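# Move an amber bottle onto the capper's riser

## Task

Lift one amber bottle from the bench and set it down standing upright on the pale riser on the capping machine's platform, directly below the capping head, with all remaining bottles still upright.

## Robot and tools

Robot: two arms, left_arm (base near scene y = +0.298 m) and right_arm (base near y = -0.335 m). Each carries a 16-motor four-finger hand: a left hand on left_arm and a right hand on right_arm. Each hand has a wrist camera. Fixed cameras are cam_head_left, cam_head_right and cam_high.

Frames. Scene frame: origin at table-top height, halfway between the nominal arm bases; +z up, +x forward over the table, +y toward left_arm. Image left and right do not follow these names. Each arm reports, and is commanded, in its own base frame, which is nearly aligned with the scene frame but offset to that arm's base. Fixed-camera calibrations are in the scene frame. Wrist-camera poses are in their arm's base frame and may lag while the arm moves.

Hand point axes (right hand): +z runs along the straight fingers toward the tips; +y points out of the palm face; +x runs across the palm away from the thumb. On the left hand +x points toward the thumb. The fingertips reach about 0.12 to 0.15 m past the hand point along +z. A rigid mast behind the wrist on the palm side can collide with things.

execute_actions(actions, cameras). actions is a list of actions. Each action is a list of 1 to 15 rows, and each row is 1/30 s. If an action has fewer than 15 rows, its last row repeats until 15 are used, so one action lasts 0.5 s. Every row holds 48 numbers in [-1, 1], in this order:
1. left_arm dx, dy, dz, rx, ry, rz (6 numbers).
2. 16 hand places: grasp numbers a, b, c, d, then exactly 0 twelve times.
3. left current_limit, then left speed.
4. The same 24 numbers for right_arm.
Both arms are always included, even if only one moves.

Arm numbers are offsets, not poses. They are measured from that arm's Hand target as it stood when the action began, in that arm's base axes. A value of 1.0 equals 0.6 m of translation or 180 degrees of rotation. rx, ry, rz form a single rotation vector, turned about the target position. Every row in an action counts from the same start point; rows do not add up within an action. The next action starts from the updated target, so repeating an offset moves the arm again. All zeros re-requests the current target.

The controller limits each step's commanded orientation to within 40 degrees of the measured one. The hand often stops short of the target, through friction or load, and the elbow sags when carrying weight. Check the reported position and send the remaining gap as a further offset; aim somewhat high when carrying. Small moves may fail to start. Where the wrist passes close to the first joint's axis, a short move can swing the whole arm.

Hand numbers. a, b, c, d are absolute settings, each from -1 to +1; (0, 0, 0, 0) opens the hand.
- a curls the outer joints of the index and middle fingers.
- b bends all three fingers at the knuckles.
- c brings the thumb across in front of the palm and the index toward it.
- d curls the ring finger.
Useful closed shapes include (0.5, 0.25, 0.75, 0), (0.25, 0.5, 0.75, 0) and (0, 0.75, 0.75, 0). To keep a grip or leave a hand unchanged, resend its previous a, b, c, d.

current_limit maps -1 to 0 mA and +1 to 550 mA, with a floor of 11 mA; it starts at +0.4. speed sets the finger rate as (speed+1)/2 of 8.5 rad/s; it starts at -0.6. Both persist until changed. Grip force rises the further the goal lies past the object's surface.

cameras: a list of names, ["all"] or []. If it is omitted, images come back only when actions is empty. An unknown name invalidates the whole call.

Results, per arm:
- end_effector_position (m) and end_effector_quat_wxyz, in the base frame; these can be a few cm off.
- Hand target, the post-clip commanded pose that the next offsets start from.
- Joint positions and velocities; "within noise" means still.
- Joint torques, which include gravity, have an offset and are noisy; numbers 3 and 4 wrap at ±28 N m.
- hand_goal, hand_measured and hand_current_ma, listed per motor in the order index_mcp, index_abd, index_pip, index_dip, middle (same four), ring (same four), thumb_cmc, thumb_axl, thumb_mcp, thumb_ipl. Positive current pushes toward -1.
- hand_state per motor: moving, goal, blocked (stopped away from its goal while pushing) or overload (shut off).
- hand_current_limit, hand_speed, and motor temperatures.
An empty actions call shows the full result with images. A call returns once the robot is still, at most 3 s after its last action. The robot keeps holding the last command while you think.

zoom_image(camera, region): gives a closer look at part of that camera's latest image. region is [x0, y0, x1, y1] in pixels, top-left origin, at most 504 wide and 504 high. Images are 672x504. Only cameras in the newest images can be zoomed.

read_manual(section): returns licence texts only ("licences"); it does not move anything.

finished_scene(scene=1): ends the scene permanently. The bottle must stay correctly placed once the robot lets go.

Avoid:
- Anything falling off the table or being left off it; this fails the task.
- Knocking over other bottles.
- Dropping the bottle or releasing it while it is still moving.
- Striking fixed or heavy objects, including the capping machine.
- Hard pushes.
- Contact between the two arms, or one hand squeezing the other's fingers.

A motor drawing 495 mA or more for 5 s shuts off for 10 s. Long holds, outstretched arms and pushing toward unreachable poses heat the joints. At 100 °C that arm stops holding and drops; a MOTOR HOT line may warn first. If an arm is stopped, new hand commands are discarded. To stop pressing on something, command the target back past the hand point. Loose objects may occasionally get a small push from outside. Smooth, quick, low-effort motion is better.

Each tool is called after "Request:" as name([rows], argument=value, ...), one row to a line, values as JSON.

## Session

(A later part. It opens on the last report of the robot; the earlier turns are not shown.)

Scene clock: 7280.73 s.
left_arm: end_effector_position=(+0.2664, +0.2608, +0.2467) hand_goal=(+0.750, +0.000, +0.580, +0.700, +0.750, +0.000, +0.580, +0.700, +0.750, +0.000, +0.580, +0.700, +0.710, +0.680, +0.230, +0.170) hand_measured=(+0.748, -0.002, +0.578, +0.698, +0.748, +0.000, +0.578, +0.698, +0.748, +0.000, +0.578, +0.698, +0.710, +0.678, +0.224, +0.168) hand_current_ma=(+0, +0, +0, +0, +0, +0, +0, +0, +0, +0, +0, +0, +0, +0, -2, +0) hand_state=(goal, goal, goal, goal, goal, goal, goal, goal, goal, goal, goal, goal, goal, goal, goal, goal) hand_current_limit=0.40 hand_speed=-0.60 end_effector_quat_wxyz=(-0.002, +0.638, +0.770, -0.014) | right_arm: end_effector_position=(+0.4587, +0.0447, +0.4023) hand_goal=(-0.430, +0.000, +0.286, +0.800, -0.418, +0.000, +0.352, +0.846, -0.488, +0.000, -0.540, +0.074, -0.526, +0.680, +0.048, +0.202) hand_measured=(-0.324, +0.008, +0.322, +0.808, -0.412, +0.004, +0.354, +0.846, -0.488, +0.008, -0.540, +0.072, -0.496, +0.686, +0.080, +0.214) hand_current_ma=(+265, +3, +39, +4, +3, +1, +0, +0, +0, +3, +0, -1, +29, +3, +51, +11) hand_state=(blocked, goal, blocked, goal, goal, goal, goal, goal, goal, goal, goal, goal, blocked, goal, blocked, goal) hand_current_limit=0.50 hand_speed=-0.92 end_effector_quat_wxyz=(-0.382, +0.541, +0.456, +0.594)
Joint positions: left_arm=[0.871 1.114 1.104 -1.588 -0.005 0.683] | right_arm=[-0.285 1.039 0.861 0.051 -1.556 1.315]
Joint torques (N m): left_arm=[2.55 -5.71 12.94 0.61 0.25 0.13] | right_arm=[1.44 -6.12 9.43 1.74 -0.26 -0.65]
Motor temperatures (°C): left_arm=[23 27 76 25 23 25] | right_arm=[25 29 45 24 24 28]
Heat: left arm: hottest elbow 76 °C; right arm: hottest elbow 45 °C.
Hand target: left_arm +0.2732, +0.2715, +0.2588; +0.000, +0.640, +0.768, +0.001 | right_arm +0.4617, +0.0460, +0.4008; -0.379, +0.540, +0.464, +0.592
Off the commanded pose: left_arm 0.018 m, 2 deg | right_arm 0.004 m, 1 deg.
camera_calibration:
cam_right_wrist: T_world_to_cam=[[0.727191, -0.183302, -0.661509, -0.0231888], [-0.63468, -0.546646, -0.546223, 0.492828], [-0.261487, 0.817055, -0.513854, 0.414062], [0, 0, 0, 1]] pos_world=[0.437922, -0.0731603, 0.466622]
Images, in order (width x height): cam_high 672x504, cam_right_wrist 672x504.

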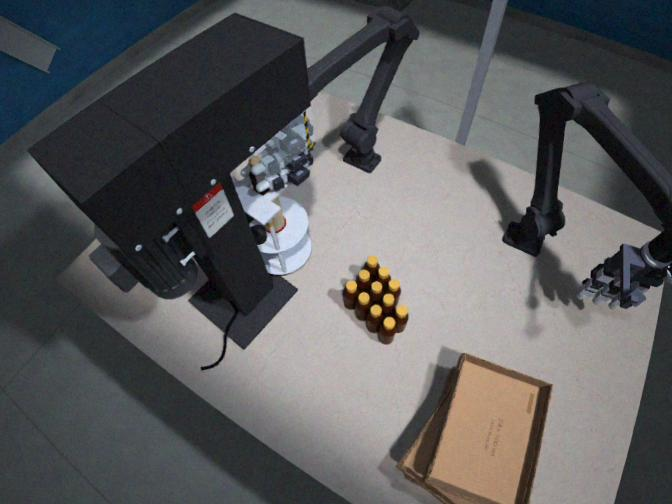

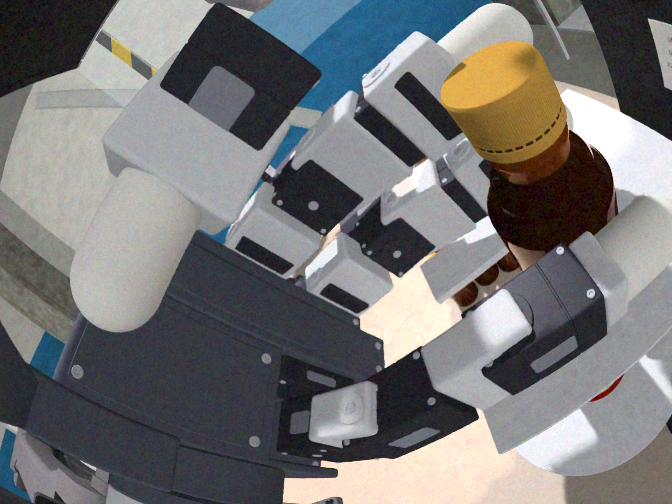

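Request:
execute_actions([
  [[0,0,0,0,0,0,0,0,0,0,0,0,0,0,0,0,0,0,0,0,0,0,0.4,-0.6,0,0,-0.004,0,0,0,0.05,0.74,0.73,0.7,0,0,0,0,0,0,0,0,0,0,0,0,0.5,-0.92]],
  [[0,0,0,0,0,0,0,0,0,0,0,0,0,0,0,0,0,0,0,0,0,0,0.4,-0.6,0,0,0.03,0,0,0,0.05,0.74,0.73,0.7,0,0,0,0,0,0,0,0,0,0,0,0,0.5,-0.92]],
], cameras=["cam_high","cam_right_wrist","cam_head_right"])

Request:
zoom_image(camera="cam_high", region=[240, 140, 304, 204])

Request:
zoom_image(camera="cam_right_wrist", region=[400, 20, 672, 290])

Request:
zoom_image(camera="cam_head_right", region=[395, 120, 495, 220])

Scene clock: 7311.60 s.
left_arm: end_effector_position=(+0.2664, +0.2608, +0.2467) hand_goal=(+0.750, +0.000, +0.580, +0.700, +0.750, +0.000, +0.580, +0.700, +0.750, +0.000, +0.580, +0.700, +0.710, +0.680, +0.230, +0.170) hand_measured=(+0.748, -0.002, +0.578, +0.698, +0.748, +0.000, +0.578, +0.698, +0.748, +0.000, +0.578, +0.698, +0.710, +0.678, +0.224, +0.168) hand_current_ma=(+0, +0, +0, +0, +0, +0, +0, +0, +0, +0, +0, +0, +0, +0, -2, +0) hand_state=(goal, goal, goal, goal, goal, goal, goal, goal, goal, goal, goal, goal, goal, goal, goal, goal) hand_current_limit=0.40 hand_speed=-0.60 end_effector_quat_wxyz=(-0.002, +0.638, +0.770, -0.014) | right_arm: end_effector_position=(+0.4585, +0.0448, +0.4004) hand_goal=(-0.430, +0.000, +0.286, +0.800, -0.418, +0.000, +0.352, +0.846, -0.488, +0.000, -0.540, +0.074, -0.526, +0.680, +0.048, +0.202) hand_measured=(-0.324, +0.006, +0.322, +0.808, -0.406, +0.002, +0.358, +0.846, -0.488, +0.008, -0.540, +0.072, -0.506, +0.684, +0.080, +0.214) hand_current_ma=(+265, +2, +39, +4, +7, +0, +2, +0, +0, +3, +0, -1, +16, +2, +51, +11) hand_state=(blocked, goal, blocked, goal, goal, goal, goal, goal, goal, goal, goal, goal, blocked, goal, blocked, goal) hand_current_limit=0.50 hand_speed=-0.92 end_effector_quat_wxyz=(-0.382, +0.541, +0.456, +0.594)
Joint positions: left_arm=[0.871 1.114 1.104 -1.588 -0.005 0.683] | right_arm=[-0.285 1.039 0.859 0.042 -1.556 1.303]
Joint torques (N m): left_arm=[2.55 -5.77 12.96 0.62 0.25 0.13] | right_arm=[1.03 -7 12.37 1.11 -0.25 -0.34]
Motor temperatures (°C): left_arm=[23 27 76 25 23 25] | right_arm=[25 29 46 24 24 28]
Heat: left arm: hottest elbow 76 °C; right arm: hottest elbow 46 °C.
Hand target: left_arm +0.2732, +0.2715, +0.2588; +0.000, +0.640, +0.768, +0.001 | right_arm +0.4617, +0.0460, +0.4166; -0.379, +0.540, +0.464, +0.592
Off the commanded pose: left_arm 0.018 m, 2 deg | right_arm 0.017 m, 1 deg.
camera_calibration:
cam_right_wrist: T_world_to_cam=[[0.72673, -0.182981, -0.662104, -0.0237796], [-0.634912, -0.54684, -0.545758, 0.491589], [-0.262201, 0.816997, -0.513582, 0.413135], [0, 0, 0, 1]] pos_world=[0.437722, -0.0730606, 0.464723]
Images, in order (width x height): cam_head_right 672x504, cam_high 672x504, cam_right_wrist 672x504.

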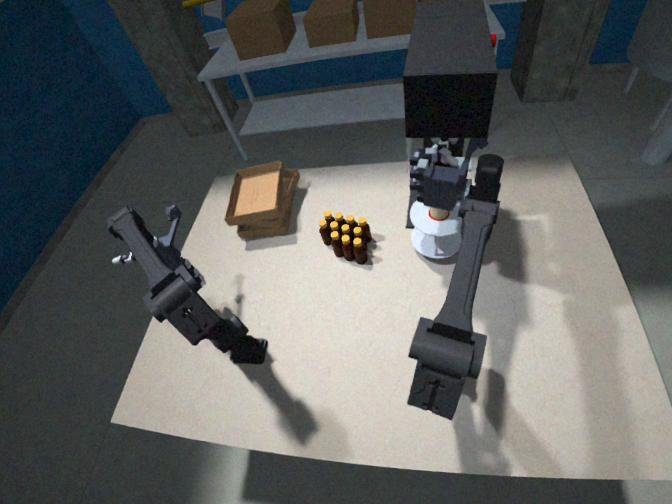

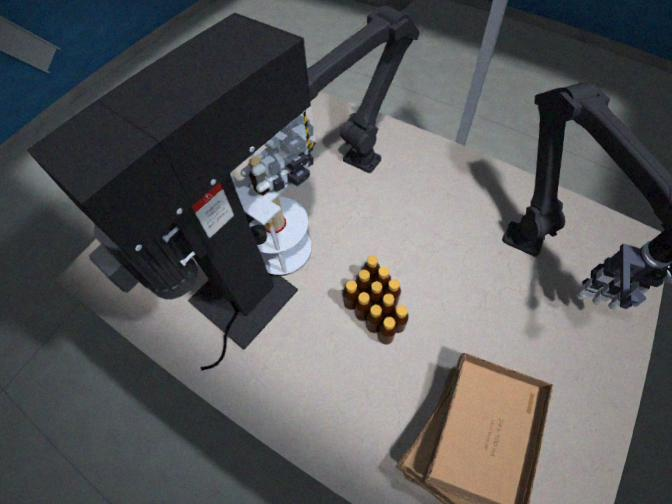

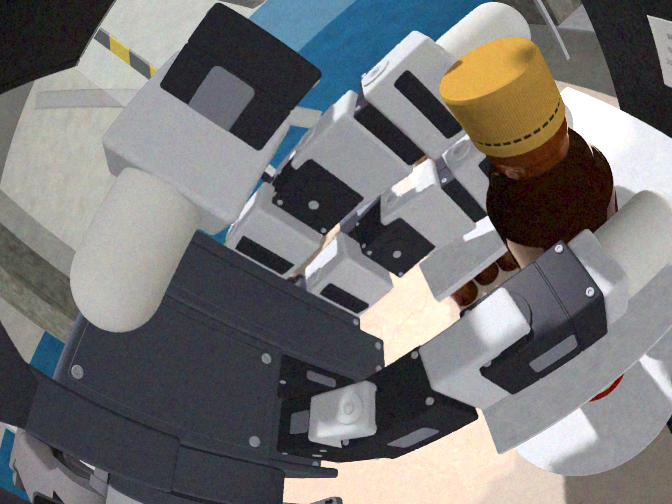

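Scaled by 7.875 from the camera's 672x504 image, which has a finer 960x720 frame.

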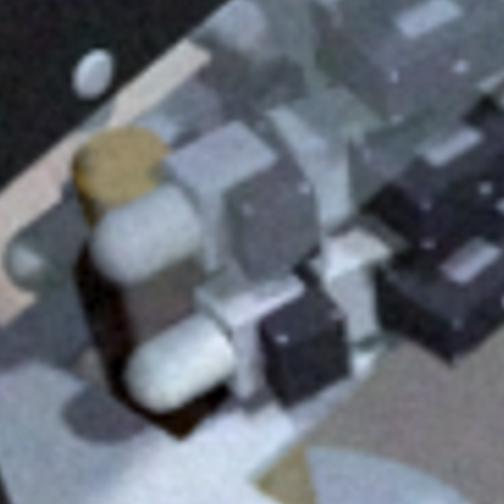

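Scaled by 1.853 from the camera's 672x504 image, which has a finer 960x720 frame.

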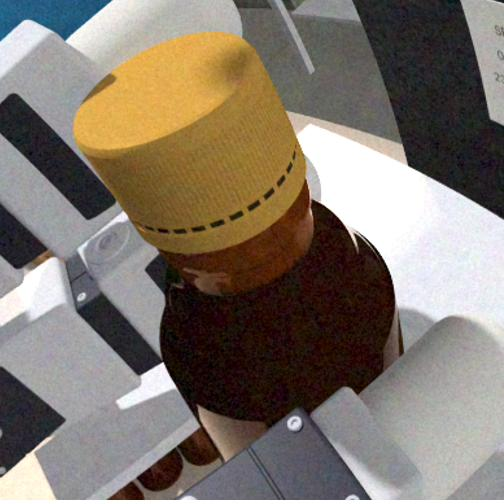

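Scaled by 5.040 from the camera's 672x504 image, which has a finer 960x720 frame.

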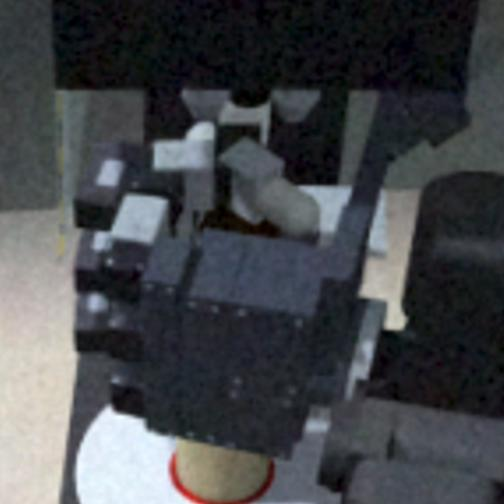

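Request:
execute_actions([
  [[0,0,0,0,0,0,0,0,0,0,0,0,0,0,0,0,0,0,0,0,0,0,0.4,-0.6,0,0,0.012,0,0,0,0.05,0.72,0.73,0.71,0,0,0,0,0,0,0,0,0,0,0,0,0.5,-0.94]],
  [[0,0,0,0,0,0,0,0,0,0,0,0,0,0,0,0,0,0,0,0,0,0,0.4,-0.6,0,0,0,0,0,0,0.05,0.695,0.73,0.735,0,0,0,0,0,0,0,0,0,0,0,0,0.5,-0.94]],
], cameras=["cam_high","cam_right_wrist"])

Request:
zoom_image(camera="cam_right_wrist", region=[400, 20, 672, 290])

Scene clock: 7397.77 s.
left_arm: end_effector_position=(+0.2664, +0.2608, +0.2467) hand_goal=(+0.750, +0.000, +0.580, +0.700, +0.750, +0.000, +0.580, +0.700, +0.750, +0.000, +0.580, +0.700, +0.710, +0.680, +0.230, +0.170) hand_measured=(+0.748, -0.002, +0.578, +0.698, +0.748, +0.000, +0.578, +0.698, +0.748, +0.000, +0.578, +0.698, +0.710, +0.678, +0.224, +0.168) hand_current_ma=(+0, +0, +0, +0, +0, +0, +0, +0, +0, +0, +0, +0, +0, +0, -2, +0) hand_state=(goal, goal, goal, goal, goal, goal, goal, goal, goal, goal, goal, goal, goal, goal, goal, goal) hand_current_limit=0.40 hand_speed=-0.60 end_effector_quat_wxyz=(-0.002, +0.638, +0.770, -0.014) | right_arm: end_effector_position=(+0.4583, +0.0448, +0.3992) hand_goal=(-0.366, +0.000, +0.268, +0.792, -0.332, +0.000, +0.362, +0.846, -0.436, +0.000, -0.596, +0.026, -0.526, +0.680, +0.048, +0.192) hand_measured=(-0.322, -0.006, +0.322, +0.808, -0.334, +0.002, +0.360, +0.846, -0.442, +0.008, -0.594, +0.028, -0.512, +0.682, +0.080, +0.214) hand_current_ma=(+62, -2, +77, +11, -1, +0, +0, +0, -3, +3, +0, +1, +8, +1, +51, +27) hand_state=(blocked, goal, blocked, goal, goal, goal, goal, goal, goal, goal, goal, goal, goal, goal, blocked, blocked) hand_current_limit=0.50 hand_speed=-0.94 end_effector_quat_wxyz=(-0.384, +0.543, +0.454, +0.593)
Joint positions: left_arm=[0.871 1.114 1.104 -1.588 -0.005 0.683] | right_arm=[-0.285 1.039 0.859 0.034 -1.556 1.303]
Joint torques (N m): left_arm=[2.55 -5.71 12.94 0.62 0.25 0.13] | right_arm=[0.91 -7.3 13.53 1.05 -0.26 -0.27]
Motor temperatures (°C): left_arm=[23 27 76 25 23 25] | right_arm=[25 29 46 24 24 28]
Heat: left arm: hottest elbow 76 °C; right arm: hottest elbow 46 °C.
Hand target: left_arm +0.2732, +0.2715, +0.2588; +0.000, +0.640, +0.768, +0.001 | right_arm +0.4617, +0.0460, +0.4238; -0.379, +0.540, +0.464, +0.592
Off the commanded pose: left_arm 0.018 m, 2 deg | right_arm 0.025 m, 1 deg.
camera_calibration:
cam_right_wrist: T_world_to_cam=[[0.722164, -0.181641, -0.667448, -0.0202949], [-0.638649, -0.545746, -0.542483, 0.491217], [-0.26572, 0.818027, -0.510123, 0.412643], [0, 0, 0, 1]] pos_world=[0.438019, -0.0731598, 0.46343]
Images, in order (width x height): cam_high 672x504, cam_right_wrist 672x504.

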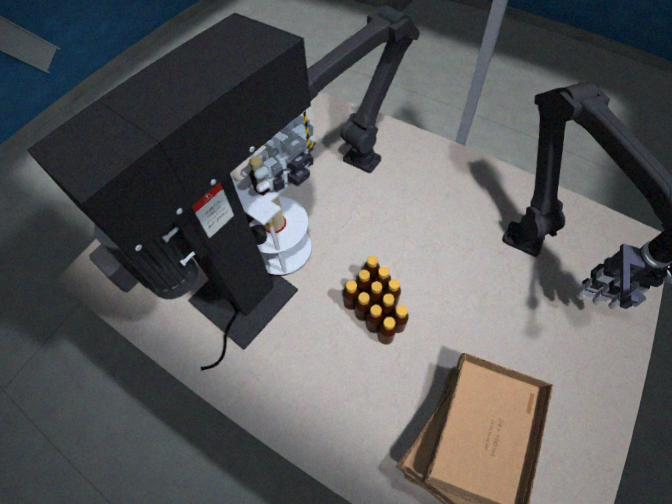

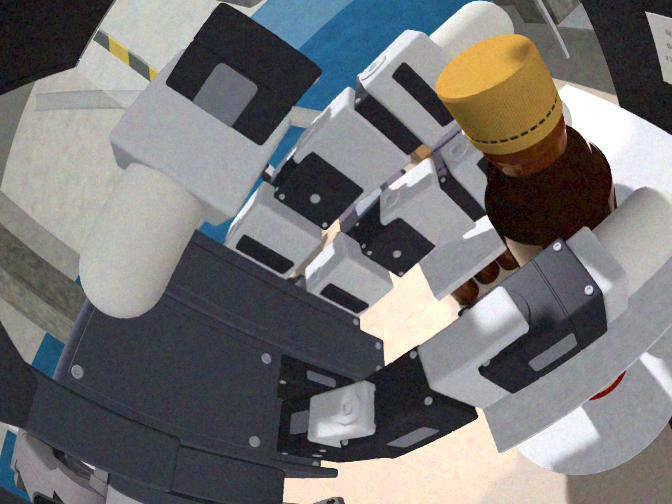

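Scaled by 1.853 from the camera's 672x504 image, which has a finer 960x720 frame.

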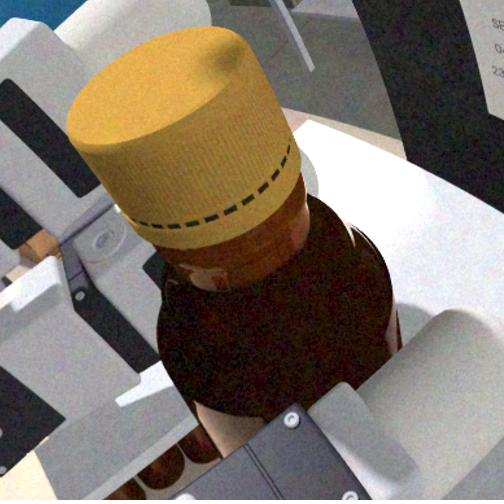

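Request:
execute_actions([
  [[0,0,0,0,0,0,0,0,0,0,0,0,0,0,0,0,0,0,0,0,0,0,0.4,-0.6,0,0,0.004,0,0,0,0.05,0.67,0.73,0.76,0,0,0,0,0,0,0,0,0,0,0,0,0.5,-0.95]],
], cameras=["cam_high","cam_right_wrist"])

Request:
zoom_image(camera="cam_right_wrist", region=[400, 20, 672, 290])

Request:
zoom_image(camera="cam_high", region=[240, 140, 304, 204])

Scene clock: 7405.77 s.
left_arm: end_effector_position=(+0.2664, +0.2608, +0.2467) hand_goal=(+0.750, +0.000, +0.580, +0.700, +0.750, +0.000, +0.580, +0.700, +0.750, +0.000, +0.580, +0.700, +0.710, +0.680, +0.230, +0.170) hand_measured=(+0.748, -0.002, +0.578, +0.698, +0.748, +0.000, +0.578, +0.698, +0.748, +0.000, +0.578, +0.698, +0.710, +0.678, +0.224, +0.168) hand_current_ma=(+0, +0, +0, +0, +0, +0, +0, +0, +0, +0, +0, +0, +0, +0, -2, +0) hand_state=(goal, goal, goal, goal, goal, goal, goal, goal, goal, goal, goal, goal, goal, goal, goal, goal) hand_current_limit=0.40 hand_speed=-0.60 end_effector_quat_wxyz=(-0.002, +0.638, +0.770, -0.014) | right_arm: end_effector_position=(+0.4584, +0.0448, +0.3997) hand_goal=(-0.328, +0.000, +0.258, +0.786, -0.282, +0.000, +0.366, +0.846, -0.410, +0.000, -0.636, -0.006, -0.526, +0.680, +0.048, +0.188) hand_measured=(-0.302, -0.006, +0.298, +0.800, -0.284, +0.002, +0.364, +0.846, -0.418, +0.008, -0.634, -0.004, -0.512, +0.682, +0.080, +0.204) hand_current_ma=(+26, -2, +48, +8, -1, +0, -1, +0, -4, +3, +0, +1, +8, +1, +51, +17) hand_state=(blocked, goal, blocked, goal, goal, goal, goal, goal, goal, goal, goal, goal, goal, goal, blocked, goal) hand_current_limit=0.50 hand_speed=-0.95 end_effector_quat_wxyz=(-0.386, +0.544, +0.452, +0.592)
Joint positions: left_arm=[0.871 1.114 1.104 -1.588 -0.005 0.683] | right_arm=[-0.285 1.039 0.862 0.027 -1.556 1.305]
Joint torques (N m): left_arm=[2.55 -5.77 12.96 0.62 0.25 0.14] | right_arm=[1.2 -7.18 13.65 1.07 -0.28 -0.28]
Motor temperatures (°C): left_arm=[23 27 76 25 23 25] | right_arm=[25 29 47 24 24 28]
Heat: left arm: hottest elbow 76 °C; right arm: hottest elbow 47 °C.
Hand target: left_arm +0.2732, +0.2715, +0.2588; +0.000, +0.640, +0.768, +0.001 | right_arm +0.4616, +0.0460, +0.4261; -0.379, +0.540, +0.464, +0.592
Off the commanded pose: left_arm 0.018 m, 2 deg | right_arm 0.027 m, 2 deg.
camera_calibration:
cam_right_wrist: T_world_to_cam=[[0.718479, -0.180546, -0.671708, -0.0167292], [-0.641633, -0.544846, -0.539861, 0.491859], [-0.268507, 0.818868, -0.507305, 0.413041], [0, 0, 0, 1]] pos_world=[0.438517, -0.0732592, 0.463836]
Images, in order (width x height): cam_high 672x504, cam_right_wrist 672x504.

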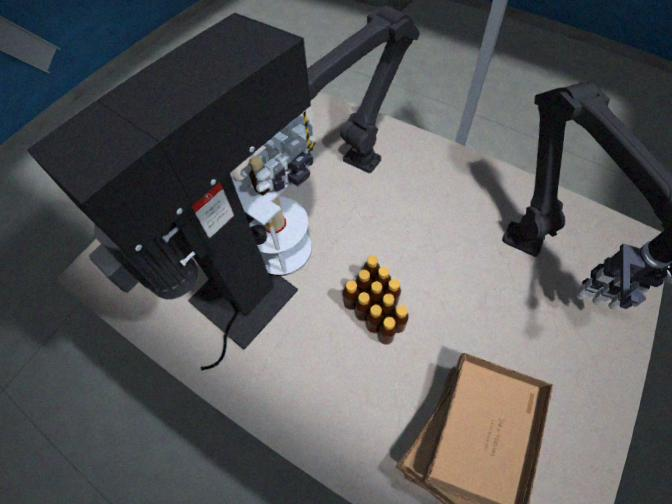

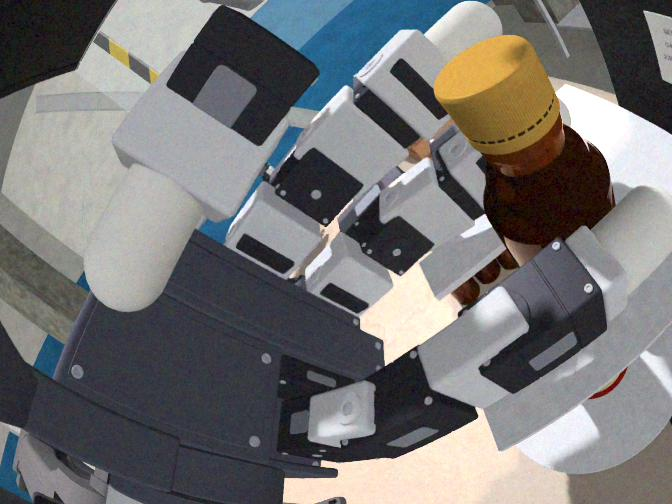

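Scaled by 1.853 from the camera's 672x504 image, which has a finer 960x720 frame.

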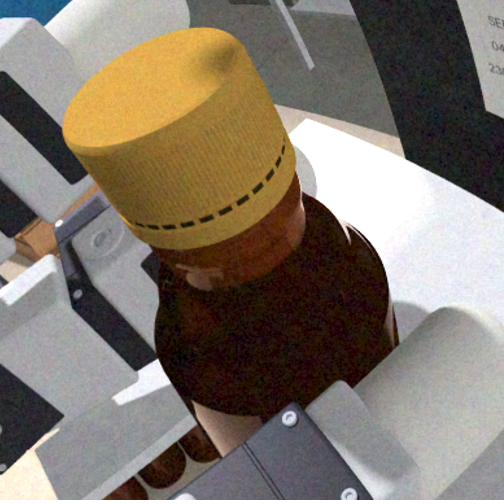

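Scaled by 7.875 from the camera's 672x504 image, which has a finer 960x720 frame.

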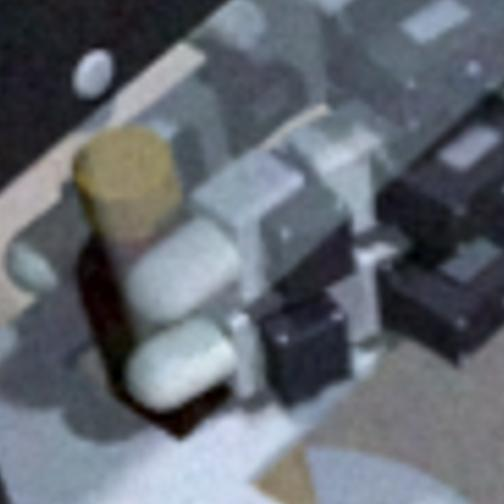

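Request:
execute_actions([
  [[0,0,0,0,0,0,0,0,0,0,0,0,0,0,0,0,0,0,0,0,0,0,0.4,-0.6,0,0,0,0,0,0,0.05,0.65,0.73,0.78,0,0,0,0,0,0,0,0,0,0,0,0,0.5,-0.95]],
  [[0,0,0,0,0,0,0,0,0,0,0,0,0,0,0,0,0,0,0,0,0,0,0.4,-0.6,0,0,0,0,0,0,0.05,0.63,0.73,0.79,0,0,0,0,0,0,0,0,0,0,0,0,0.5,-0.95]],
], cameras=["cam_high","cam_right_wrist"])

Scene clock: 7438.27 s.
left_arm: end_effector_position=(+0.2664, +0.2608, +0.2467) hand_goal=(+0.750, +0.000, +0.580, +0.700, +0.750, +0.000, +0.580, +0.700, +0.750, +0.000, +0.580, +0.700, +0.710, +0.680, +0.230, +0.170) hand_measured=(+0.748, -0.002, +0.578, +0.698, +0.748, +0.000, +0.578, +0.698, +0.748, +0.000, +0.578, +0.698, +0.710, +0.678, +0.224, +0.168) hand_current_ma=(+0, +0, +0, +0, +0, +0, +0, +0, +0, +0, +0, +0, +0, +0, -2, +0) hand_state=(goal, goal, goal, goal, goal, goal, goal, goal, goal, goal, goal, goal, goal, goal, goal, goal) hand_current_limit=0.40 hand_speed=-0.60 end_effector_quat_wxyz=(-0.002, +0.638, +0.770, -0.014) | right_arm: end_effector_position=(+0.4590, +0.0439, +0.3994) hand_goal=(-0.272, +0.000, +0.244, +0.778, -0.206, +0.000, +0.374, +0.846, -0.362, +0.000, -0.684, -0.048, -0.526, +0.680, +0.048, +0.180) hand_measured=(-0.264, -0.004, +0.258, +0.784, -0.208, +0.002, +0.372, +0.846, -0.386, +0.008, -0.682, -0.046, -0.516, +0.682, +0.072, +0.192) hand_current_ma=(+3, -1, +9, +2, +0, +0, -1, +0, -23, +2, +0, +1, +5, +1, +33, +10) hand_state=(goal, goal, goal, goal, goal, goal, goal, goal, blocked, goal, goal, goal, goal, goal, blocked, goal) hand_current_limit=0.50 hand_speed=-0.95 end_effector_quat_wxyz=(-0.386, +0.547, +0.450, +0.591)
Joint positions: left_arm=[0.871 1.114 1.104 -1.588 -0.005 0.683] | right_arm=[-0.286 1.039 0.864 0.022 -1.552 1.308]
Joint torques (N m): left_arm=[2.61 -5.77 12.94 0.62 0.25 0.13] | right_arm=[1.08 -7.3 13.53 1.09 -0.47 -0.33]
Motor temperatures (°C): left_arm=[23 27 76 25 23 25] | right_arm=[25 29 52 24 24 28]
Heat: left arm: hottest elbow 76 °C; right arm: hottest elbow 52 °C.
Hand target: left_arm +0.2732, +0.2715, +0.2588; +0.000, +0.640, +0.768, +0.001 | right_arm +0.4617, +0.0459, +0.4261; -0.379, +0.540, +0.464, +0.592
Off the commanded pose: left_arm 0.018 m, 2 deg | right_arm 0.027 m, 2 deg.
camera_calibration:
cam_right_wrist: T_world_to_cam=[[0.713507, -0.183301, -0.676245, -0.0132958], [-0.647564, -0.541046, -0.536591, 0.49284], [-0.267522, 0.820774, -0.504739, 0.412253], [0, 0, 0, 1]] pos_world=[0.438919, -0.0741544, 0.463543]
Images, in order (width x height): cam_high 672x504, cam_right_wrist 672x504.

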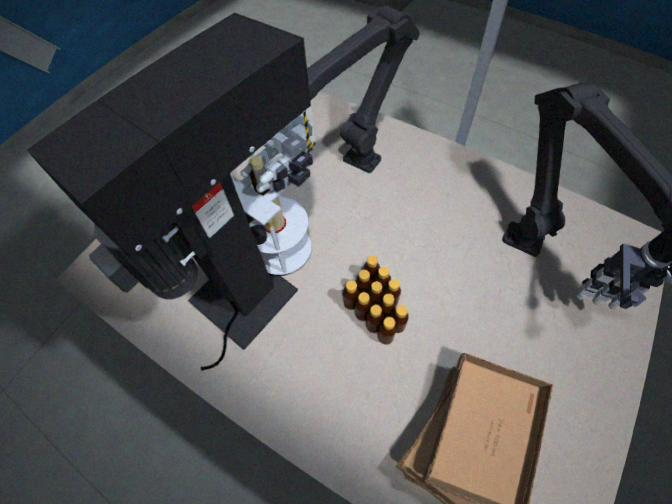

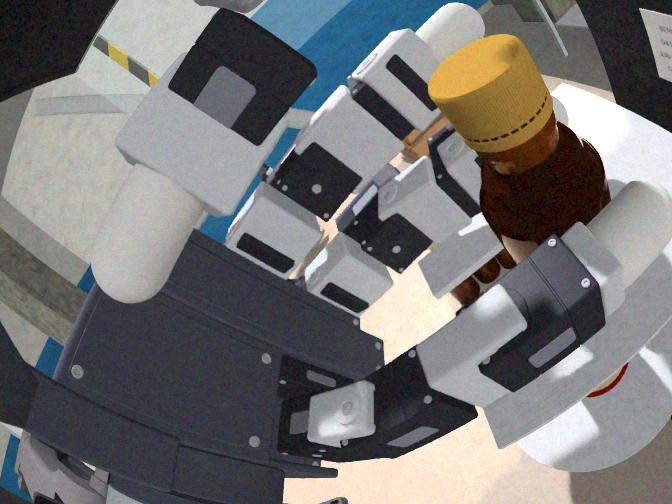

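Request:
execute_actions([
  [[0,0,0,0,0,0,0,0,0,0,0,0,0,0,0,0,0,0,0,0,0,0,0.4,-0.6,0,-0.008,0.003,0,0,0,0.05,0.62,0.73,0.79,0,0,0,0,0,0,0,0,0,0,0,0,0.5,-0.95]],
  [[0,0,0,0,0,0,0,0,0,0,0,0,0,0,0,0,0,0,0,0,0,0,0.4,-0.6,0,-0.004,0,0,0,0,0.05,0.61,0.73,0.79,0,0,0,0,0,0,0,0,0,0,0,0,0.5,-0.95]],
], cameras=["cam_high","cam_right_wrist"])

Request:
zoom_image(camera="cam_high", region=[240, 140, 304, 204])

Scene clock: 7456.77 s.
left_arm: end_effector_position=(+0.2664, +0.2608, +0.2467) hand_goal=(+0.750, +0.000, +0.580, +0.700, +0.750, +0.000, +0.580, +0.700, +0.750, +0.000, +0.580, +0.700, +0.710, +0.680, +0.230, +0.170) hand_measured=(+0.748, -0.002, +0.578, +0.698, +0.748, +0.000, +0.578, +0.698, +0.748, +0.000, +0.578, +0.698, +0.710, +0.678, +0.224, +0.168) hand_current_ma=(+0, +0, +0, +0, +0, +0, +0, +0, +0, +0, +0, +0, +0, +0, -2, +0) hand_state=(goal, goal, goal, goal, goal, goal, goal, goal, goal, goal, goal, goal, goal, goal, goal, goal) hand_current_limit=0.40 hand_speed=-0.60 end_effector_quat_wxyz=(-0.002, +0.638, +0.770, -0.014) | right_arm: end_effector_position=(+0.4565, +0.0433, +0.3995) hand_goal=(-0.244, +0.000, +0.238, +0.774, -0.172, +0.000, +0.378, +0.846, -0.332, +0.000, -0.684, -0.052, -0.526, +0.680, +0.048, +0.176) hand_measured=(-0.242, +0.000, +0.246, +0.778, -0.174, +0.002, +0.376, +0.846, -0.334, +0.008, -0.682, -0.050, -0.518, +0.682, +0.062, +0.184) hand_current_ma=(+0, +0, +3, +1, +0, +0, -1, +0, -1, +2, +0, +1, +3, +0, +13, +5) hand_state=(goal, goal, goal, goal, goal, goal, goal, goal, goal, goal, goal, goal, goal, goal, goal, goal) hand_current_limit=0.50 hand_speed=-0.95 end_effector_quat_wxyz=(-0.392, +0.544, +0.451, +0.589)
Joint positions: left_arm=[0.871 1.114 1.104 -1.588 -0.005 0.683] | right_arm=[-0.293 1.039 0.864 0.022 -1.572 1.312]
Joint torques (N m): left_arm=[2.55 -5.71 12.94 0.61 0.25 0.13] | right_arm=[0.38 -7.12 13.97 1.54 -0.42 -0.3]
Motor temperatures (°C): left_arm=[23 27 76 25 23 25] | right_arm=[25 29 51 24 25 27]
Heat: left arm: hottest elbow 76 °C; right arm: hottest elbow 51 °C.
Hand target: left_arm +0.2732, +0.2715, +0.2588; +0.000, +0.640, +0.768, +0.001 | right_arm +0.4617, +0.0388, +0.4278; -0.379, +0.540, +0.464, +0.592
Off the commanded pose: left_arm 0.018 m, 2 deg | right_arm 0.029 m, 2 deg.
camera_calibration:
cam_right_wrist: T_world_to_cam=[[0.713377, -0.171311, -0.679519, -0.0107112], [-0.642527, -0.546961, -0.53665, 0.488878], [-0.279737, 0.819443, -0.500261, 0.415925], [0, 0, 0, 1]] pos_world=[0.438108, -0.0752642, 0.463149]
Images, in order (width x height): cam_high 672x504, cam_right_wrist 672x504.

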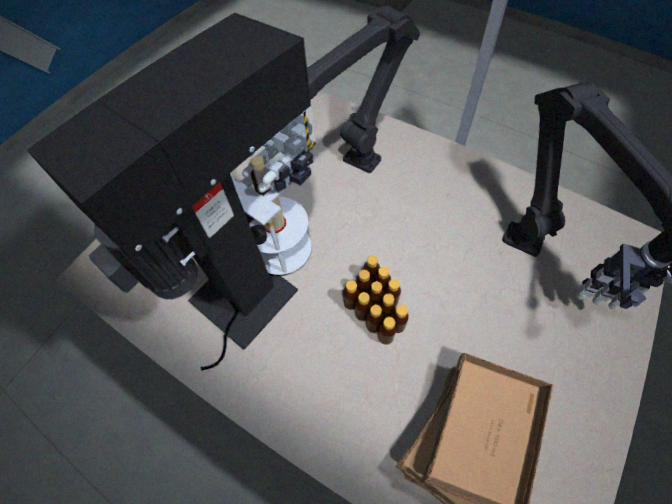

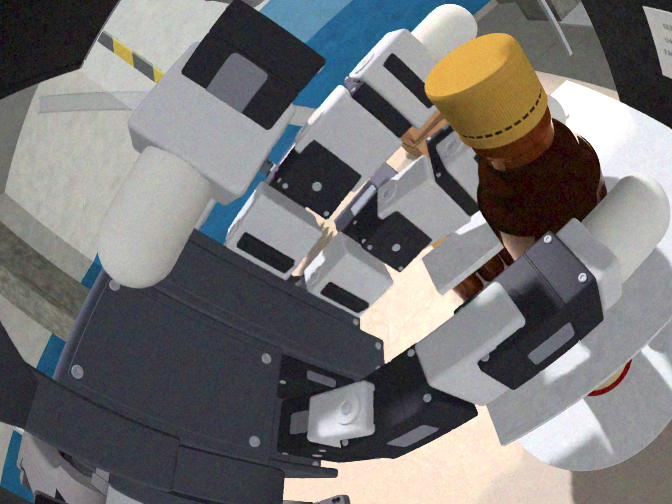

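Scaled by 7.875 from the camera's 672x504 image, which has a finer 960x720 frame.

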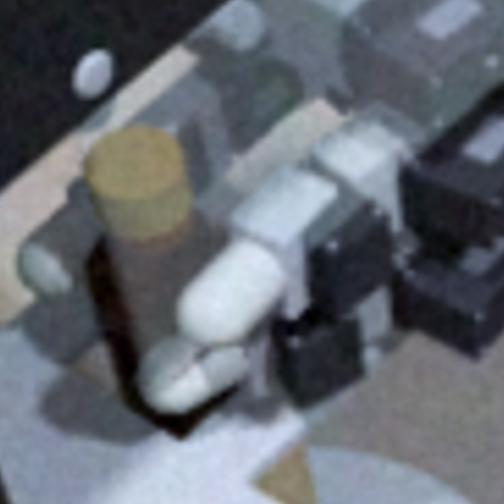

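Request:
execute_actions([
  [[0,0,0,0,0,0,0,0,0,0,0,0,0,0,0,0,0,0,0,0,0,0,0.4,-0.6,0,-0.006,0,0,0,0,0.05,0.60,0.73,0.79,0,0,0,0,0,0,0,0,0,0,0,0,0.5,-0.95]],
  [[0,0,0,0,0,0,0,0,0,0,0,0,0,0,0,0,0,0,0,0,0,0,0.4,-0.6,0,-0.002,0.002,0,0,0,0.05,0.59,0.73,0.79,0,0,0,0,0,0,0,0,0,0,0,0,0.5,-0.95]],
], cameras=["cam_high","cam_right_wrist","cam_head_right"])

Request:
zoom_image(camera="cam_high", region=[240, 140, 304, 204])

Request:
zoom_image(camera="cam_right_wrist", region=[370, 0, 672, 300])

Scene clock: 7494.50 s.
left_arm: end_effector_position=(+0.2664, +0.2608, +0.2467) hand_goal=(+0.750, +0.000, +0.580, +0.700, +0.750, +0.000, +0.580, +0.700, +0.750, +0.000, +0.580, +0.700, +0.710, +0.680, +0.230, +0.170) hand_measured=(+0.748, -0.002, +0.578, +0.698, +0.748, +0.000, +0.578, +0.698, +0.748, +0.000, +0.578, +0.698, +0.710, +0.678, +0.224, +0.168) hand_current_ma=(+0, +0, +0, +0, +0, +0, +0, +0, +0, +0, +0, +0, +0, +0, -2, +0) hand_state=(goal, goal, goal, goal, goal, goal, goal, goal, goal, goal, goal, goal, goal, goal, goal, goal) hand_current_limit=0.40 hand_speed=-0.60 end_effector_quat_wxyz=(-0.002, +0.638, +0.770, -0.014) | right_arm: end_effector_position=(+0.4558, +0.0404, +0.3986) hand_goal=(-0.218, +0.000, +0.232, +0.770, -0.136, +0.000, +0.382, +0.846, -0.302, +0.000, -0.684, -0.056, -0.526, +0.680, +0.048, +0.172) hand_measured=(-0.220, +0.002, +0.236, +0.772, -0.138, +0.002, +0.380, +0.846, -0.306, +0.006, -0.684, -0.054, -0.518, +0.682, +0.052, +0.174) hand_current_ma=(+0, +0, +1, +1, -1, +0, -1, +0, -1, +1, +0, +1, +3, +0, +1, +1) hand_state=(goal, goal, goal, goal, goal, goal, goal, goal, goal, goal, goal, goal, goal, goal, goal, goal) hand_current_limit=0.50 hand_speed=-0.95 end_effector_quat_wxyz=(-0.395, +0.547, +0.447, +0.587)
Joint positions: left_arm=[0.871 1.114 1.104 -1.588 -0.005 0.683] | right_arm=[-0.301 1.039 0.864 0.022 -1.578 1.324]
Joint torques (N m): left_arm=[2.55 -5.77 12.94 0.62 0.25 0.14] | right_arm=[0.15 -7 14.02 1.7 -0.27 -0.32]
Motor temperatures (°C): left_arm=[23 27 76 25 23 25] | right_arm=[25 29 50 24 25 27]
Heat: left arm: hottest elbow 76 °C; right arm: hottest elbow 50 °C.
Hand target: left_arm +0.2732, +0.2715, +0.2588; +0.000, +0.640, +0.768, +0.001 | right_arm +0.4616, +0.0341, +0.4290; -0.379, +0.540, +0.464, +0.592
Off the commanded pose: left_arm 0.018 m, 2 deg | right_arm 0.032 m, 3 deg.
joint sent to its limit (right arm) — joint 5 (wrist yaw), lower limit. The joint targets still meet the commanded pose.
camera_calibration:
cam_right_wrist: T_world_to_cam=[[0.70515, -0.169987, -0.688381, -0.00410354], [-0.649929, -0.54308, -0.531654, 0.487656], [-0.283472, 0.822295, -0.493432, 0.416516], [0, 0, 0, 1]] pos_world=[0.437906, -0.0783606, 0.461962]
Images, in order (width x height): cam_head_right 672x504, cam_high 672x504, cam_right_wrist 672x504.

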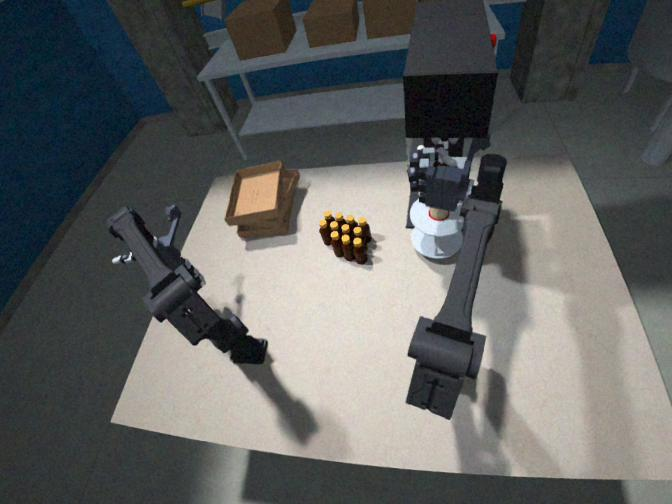

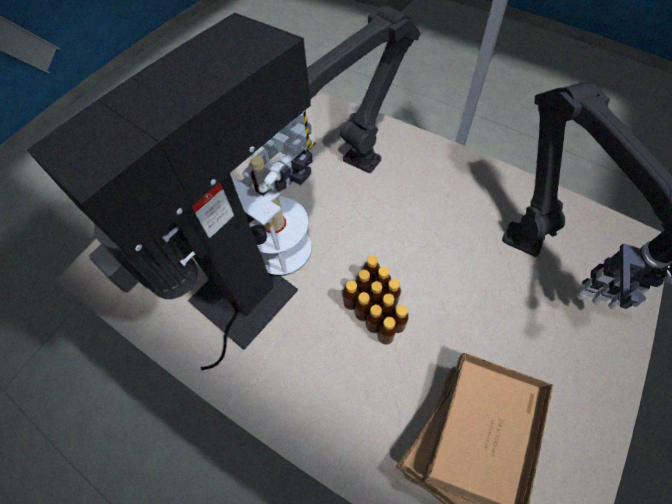

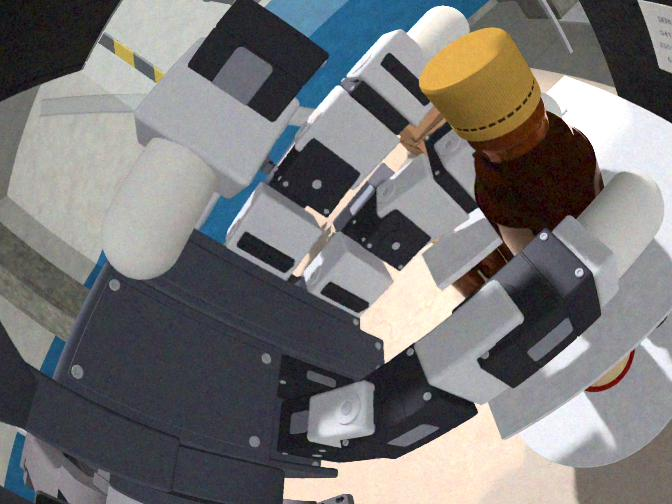

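Scaled by 7.875 from the camera's 672x504 image, which has a finer 960x720 frame.

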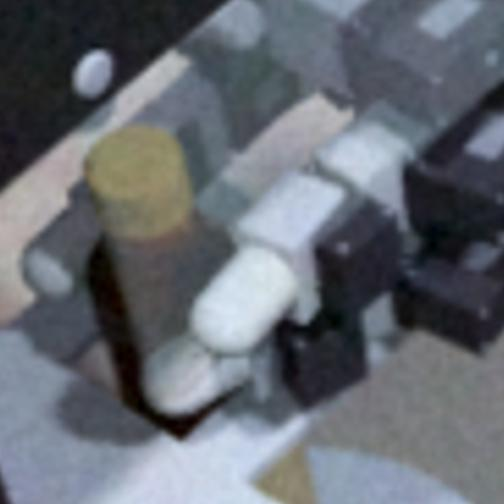

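Scaled by 1.669 from the camera's 672x504 image, which has a finer 960x720 frame.

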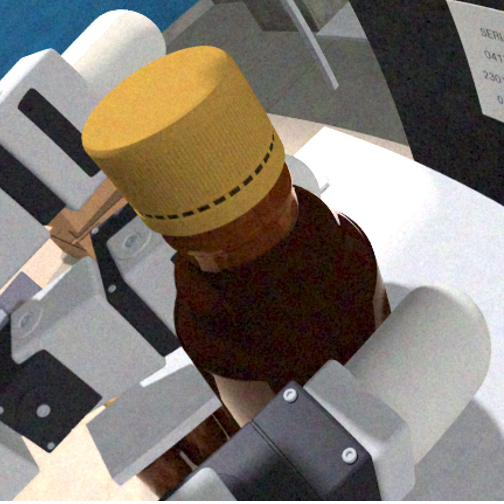

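Request:
execute_actions([
  [[0,0,0,0,0,0,0,0,0,0,0,0,0,0,0,0,0,0,0,0,0,0,0.4,-0.6,0,-0.005,0,0,0,0,0.05,0.575,0.73,0.79,0,0,0,0,0,0,0,0,0,0,0,0,0.5,-0.95]],
  [[0,0,0,0,0,0,0,0,0,0,0,0,0,0,0,0,0,0,0,0,0,0,0.4,-0.6,0,-0.002,0.003,0,0,0,0.05,0.56,0.73,0.79,0,0,0,0,0,0,0,0,0,0,0,0,0.5,-0.95]],
], cameras=["cam_high","cam_right_wrist"])

Request:
zoom_image(camera="cam_high", region=[240, 140, 304, 204])

Scene clock: 7561.03 s.
left_arm: end_effector_position=(+0.2664, +0.2608, +0.2467) hand_goal=(+0.750, +0.000, +0.580, +0.700, +0.750, +0.000, +0.580, +0.700, +0.750, +0.000, +0.580, +0.700, +0.710, +0.680, +0.230, +0.170) hand_measured=(+0.748, -0.002, +0.578, +0.698, +0.748, +0.000, +0.578, +0.698, +0.748, +0.000, +0.578, +0.698, +0.710, +0.678, +0.224, +0.168) hand_current_ma=(+0, +0, +0, +0, +0, +0, +0, +0, +0, +0, +0, +0, +0, +0, -2, +0) hand_state=(goal, goal, goal, goal, goal, goal, goal, goal, goal, goal, goal, goal, goal, goal, goal, goal) hand_current_limit=0.40 hand_speed=-0.60 end_effector_quat_wxyz=(-0.002, +0.638, +0.770, -0.014) | right_arm: end_effector_position=(+0.4558, +0.0362, +0.3976) hand_goal=(-0.178, +0.000, +0.222, +0.764, -0.084, +0.000, +0.388, +0.846, -0.258, +0.000, -0.684, -0.062, -0.526, +0.680, +0.048, +0.166) hand_measured=(-0.180, +0.002, +0.226, +0.766, -0.086, +0.002, +0.386, +0.846, -0.260, +0.004, -0.686, -0.060, -0.518, +0.682, +0.050, +0.168) hand_current_ma=(-1, +0, +1, +0, -1, +0, -1, +0, -1, +1, -1, +1, +3, +0, +0, +1) hand_state=(goal, goal, goal, goal, goal, goal, goal, goal, goal, goal, goal, goal, goal, goal, goal, goal) hand_current_limit=0.50 hand_speed=-0.95 end_effector_quat_wxyz=(-0.396, +0.552, +0.441, +0.586)
Joint positions: left_arm=[0.871 1.114 1.104 -1.588 -0.005 0.683] | right_arm=[-0.311 1.039 0.864 0.022 -1.579 1.336]
Joint torques (N m): left_arm=[2.55 -5.83 12.94 0.61 0.25 0.14] | right_arm=[0.03 -7.18 14.2 1.85 -0.21 -0.37]
Motor temperatures (°C): left_arm=[23 27 76 25 23 25] | right_arm=[25 29 51 24 24 27]
Heat: left arm: hottest elbow 76 °C; right arm: hottest elbow 51 °C.
Hand target: left_arm +0.2732, +0.2715, +0.2588; +0.000, +0.640, +0.768, +0.001 | right_arm +0.4617, +0.0298, +0.4308; -0.379, +0.540, +0.464, +0.592
Off the commanded pose: left_arm 0.018 m, 2 deg | right_arm 0.034 m, 4 deg.
joint read past its limit (right arm) — joint 5 (wrist yaw), lower limit.
joint sent to its limit (right arm) — joint 5 (wrist yaw), lower limit. The joint targets still meet the commanded pose.
camera_calibration:
cam_right_wrist: T_world_to_cam=[[0.695938, -0.17331, -0.696874, 0.00222982], [-0.660391, -0.535628, -0.526295, 0.487225], [-0.282054, 0.826478, -0.487216, 0.416236], [0, 0, 0, 1]] pos_world=[0.437608, -0.0826519, 0.460775]
Images, in order (width x height): cam_high 672x504, cam_right_wrist 672x504.

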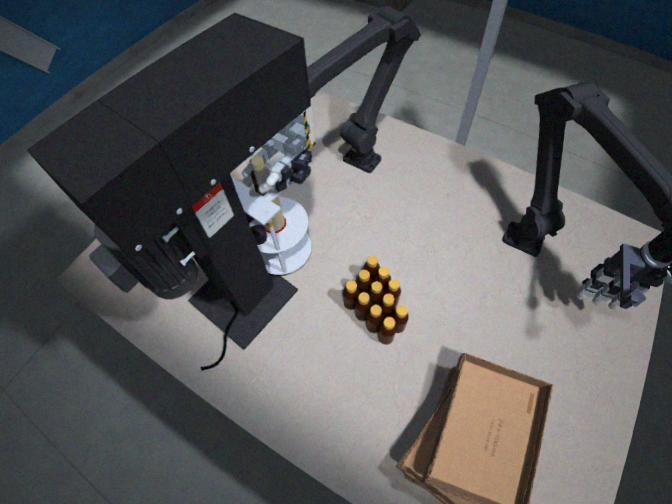

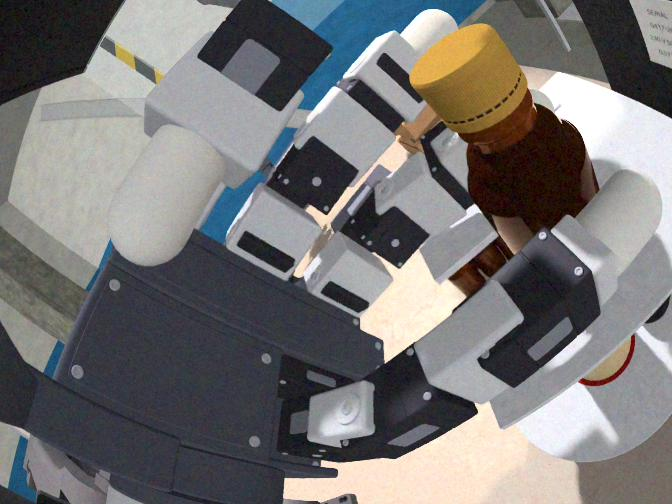

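Scaled by 7.875 from the camera's 672x504 image, which has a finer 960x720 frame.

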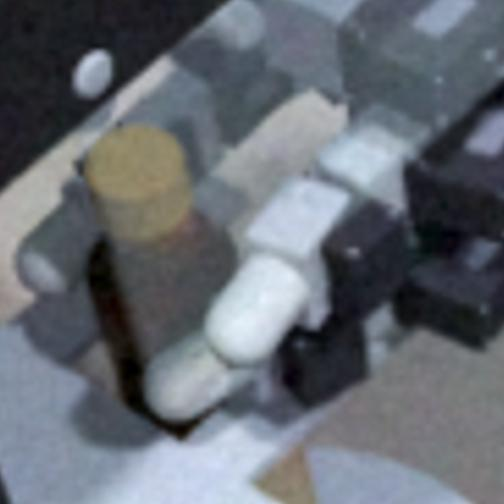

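Request:
execute_actions([
  [[0,0,0,0,0,0,0,0,0,0,0,0,0,0,0,0,0,0,0,0,0,0,0.4,-0.6,-0.0167,0.004,-0.008,0,0,0,0.05,0.56,0.73,0.79,0,0,0,0,0,0,0,0,0,0,0,0,0.5,-0.95]],
], cameras=["cam_high","cam_right_wrist"])

Request:
zoom_image(camera="cam_high", region=[240, 140, 304, 204])

Scene clock: 7585.87 s.
left_arm: end_effector_position=(+0.2664, +0.2608, +0.2467) hand_goal=(+0.750, +0.000, +0.580, +0.700, +0.750, +0.000, +0.580, +0.700, +0.750, +0.000, +0.580, +0.700, +0.710, +0.680, +0.230, +0.170) hand_measured=(+0.748, -0.002, +0.578, +0.698, +0.748, +0.000, +0.578, +0.698, +0.748, +0.000, +0.578, +0.698, +0.710, +0.678, +0.224, +0.168) hand_current_ma=(+0, +0, +0, +0, +0, +0, +0, +0, +0, +0, +0, +0, +0, +0, -2, +0) hand_state=(goal, goal, goal, goal, goal, goal, goal, goal, goal, goal, goal, goal, goal, goal, goal, goal) hand_current_limit=0.40 hand_speed=-0.60 end_effector_quat_wxyz=(-0.002, +0.638, +0.770, -0.014) | right_arm: end_effector_position=(+0.4547, +0.0365, +0.3987) hand_goal=(-0.178, +0.000, +0.222, +0.764, -0.084, +0.000, +0.388, +0.846, -0.258, +0.000, -0.684, -0.062, -0.526, +0.680, +0.048, +0.166) hand_measured=(-0.180, +0.002, +0.226, +0.766, -0.086, +0.002, +0.386, +0.846, -0.260, +0.006, -0.686, -0.060, -0.518, +0.682, +0.050, +0.168) hand_current_ma=(+0, +0, +1, +0, +0, +0, -1, +0, +0, +2, +0, +1, +3, +0, +0, +1) hand_state=(goal, goal, goal, goal, goal, goal, goal, goal, goal, goal, goal, goal, goal, goal, goal, goal) hand_current_limit=0.50 hand_speed=-0.95 end_effector_quat_wxyz=(-0.397, +0.553, +0.441, +0.586)
Joint positions: left_arm=[0.871 1.114 1.104 -1.588 -0.005 0.683] | right_arm=[-0.311 1.035 0.864 0.022 -1.579 1.343]
Joint torques (N m): left_arm=[2.55 -5.83 12.94 0.61 0.25 0.13] | right_arm=[0.38 -8.7 11.84 1.94 -0.21 -0.45]
Motor temperatures (°C): left_arm=[23 27 76 25 23 25] | right_arm=[25 29 51 24 24 27]
Heat: left arm: hottest elbow 76 °C; right arm: hottest elbow 51 °C.
Hand target: left_arm +0.2732, +0.2715, +0.2588; +0.000, +0.640, +0.768, +0.001 | right_arm +0.4517, +0.0322, +0.4259; -0.379, +0.540, +0.463, +0.592
Off the commanded pose: left_arm 0.018 m, 2 deg | right_arm 0.028 m, 4 deg.
joint read past its limit (right arm) — joint 5 (wrist yaw), lower limit.
joint sent to its limit (right arm) — joint 5 (wrist yaw), lower limit. The joint targets still meet the commanded pose.
camera_calibration:
cam_right_wrist: T_world_to_cam=[[0.694061, -0.173069, -0.698804, 0.00539022], [-0.661933, -0.535071, -0.524922, 0.487285], [-0.283062, 0.82689, -0.485932, 0.416158], [0, 0, 0, 1]] pos_world=[0.436608, -0.0824514, 0.461778]
Images, in order (width x height): cam_high 672x504, cam_right_wrist 672x504.

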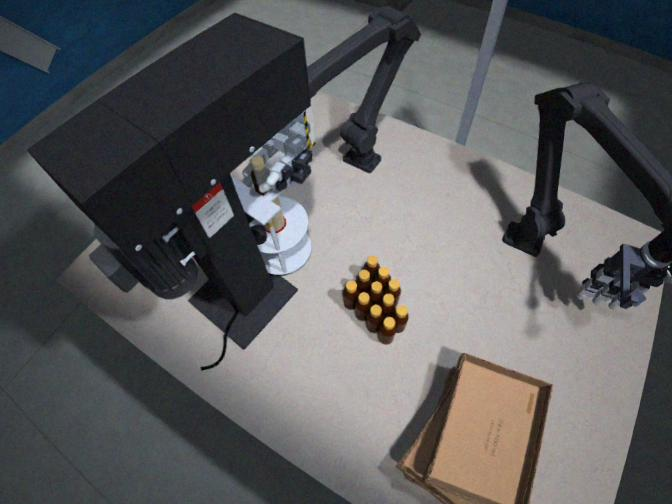

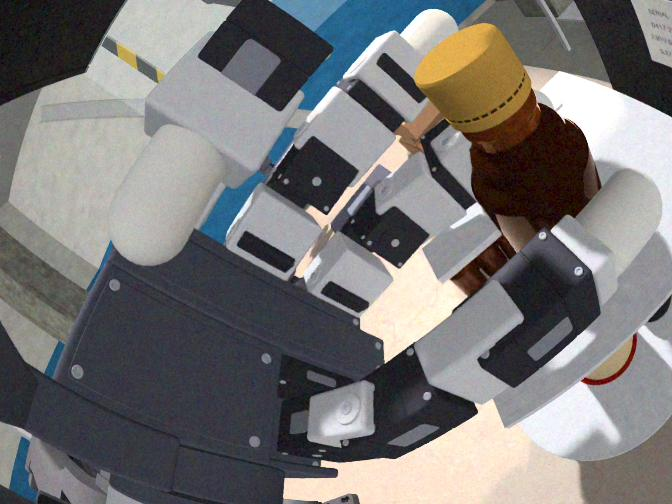

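Scaled by 7.875 from the camera's 672x504 image, which has a finer 960x720 frame.

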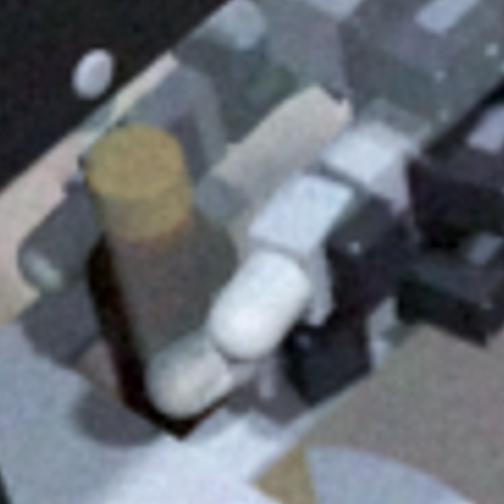

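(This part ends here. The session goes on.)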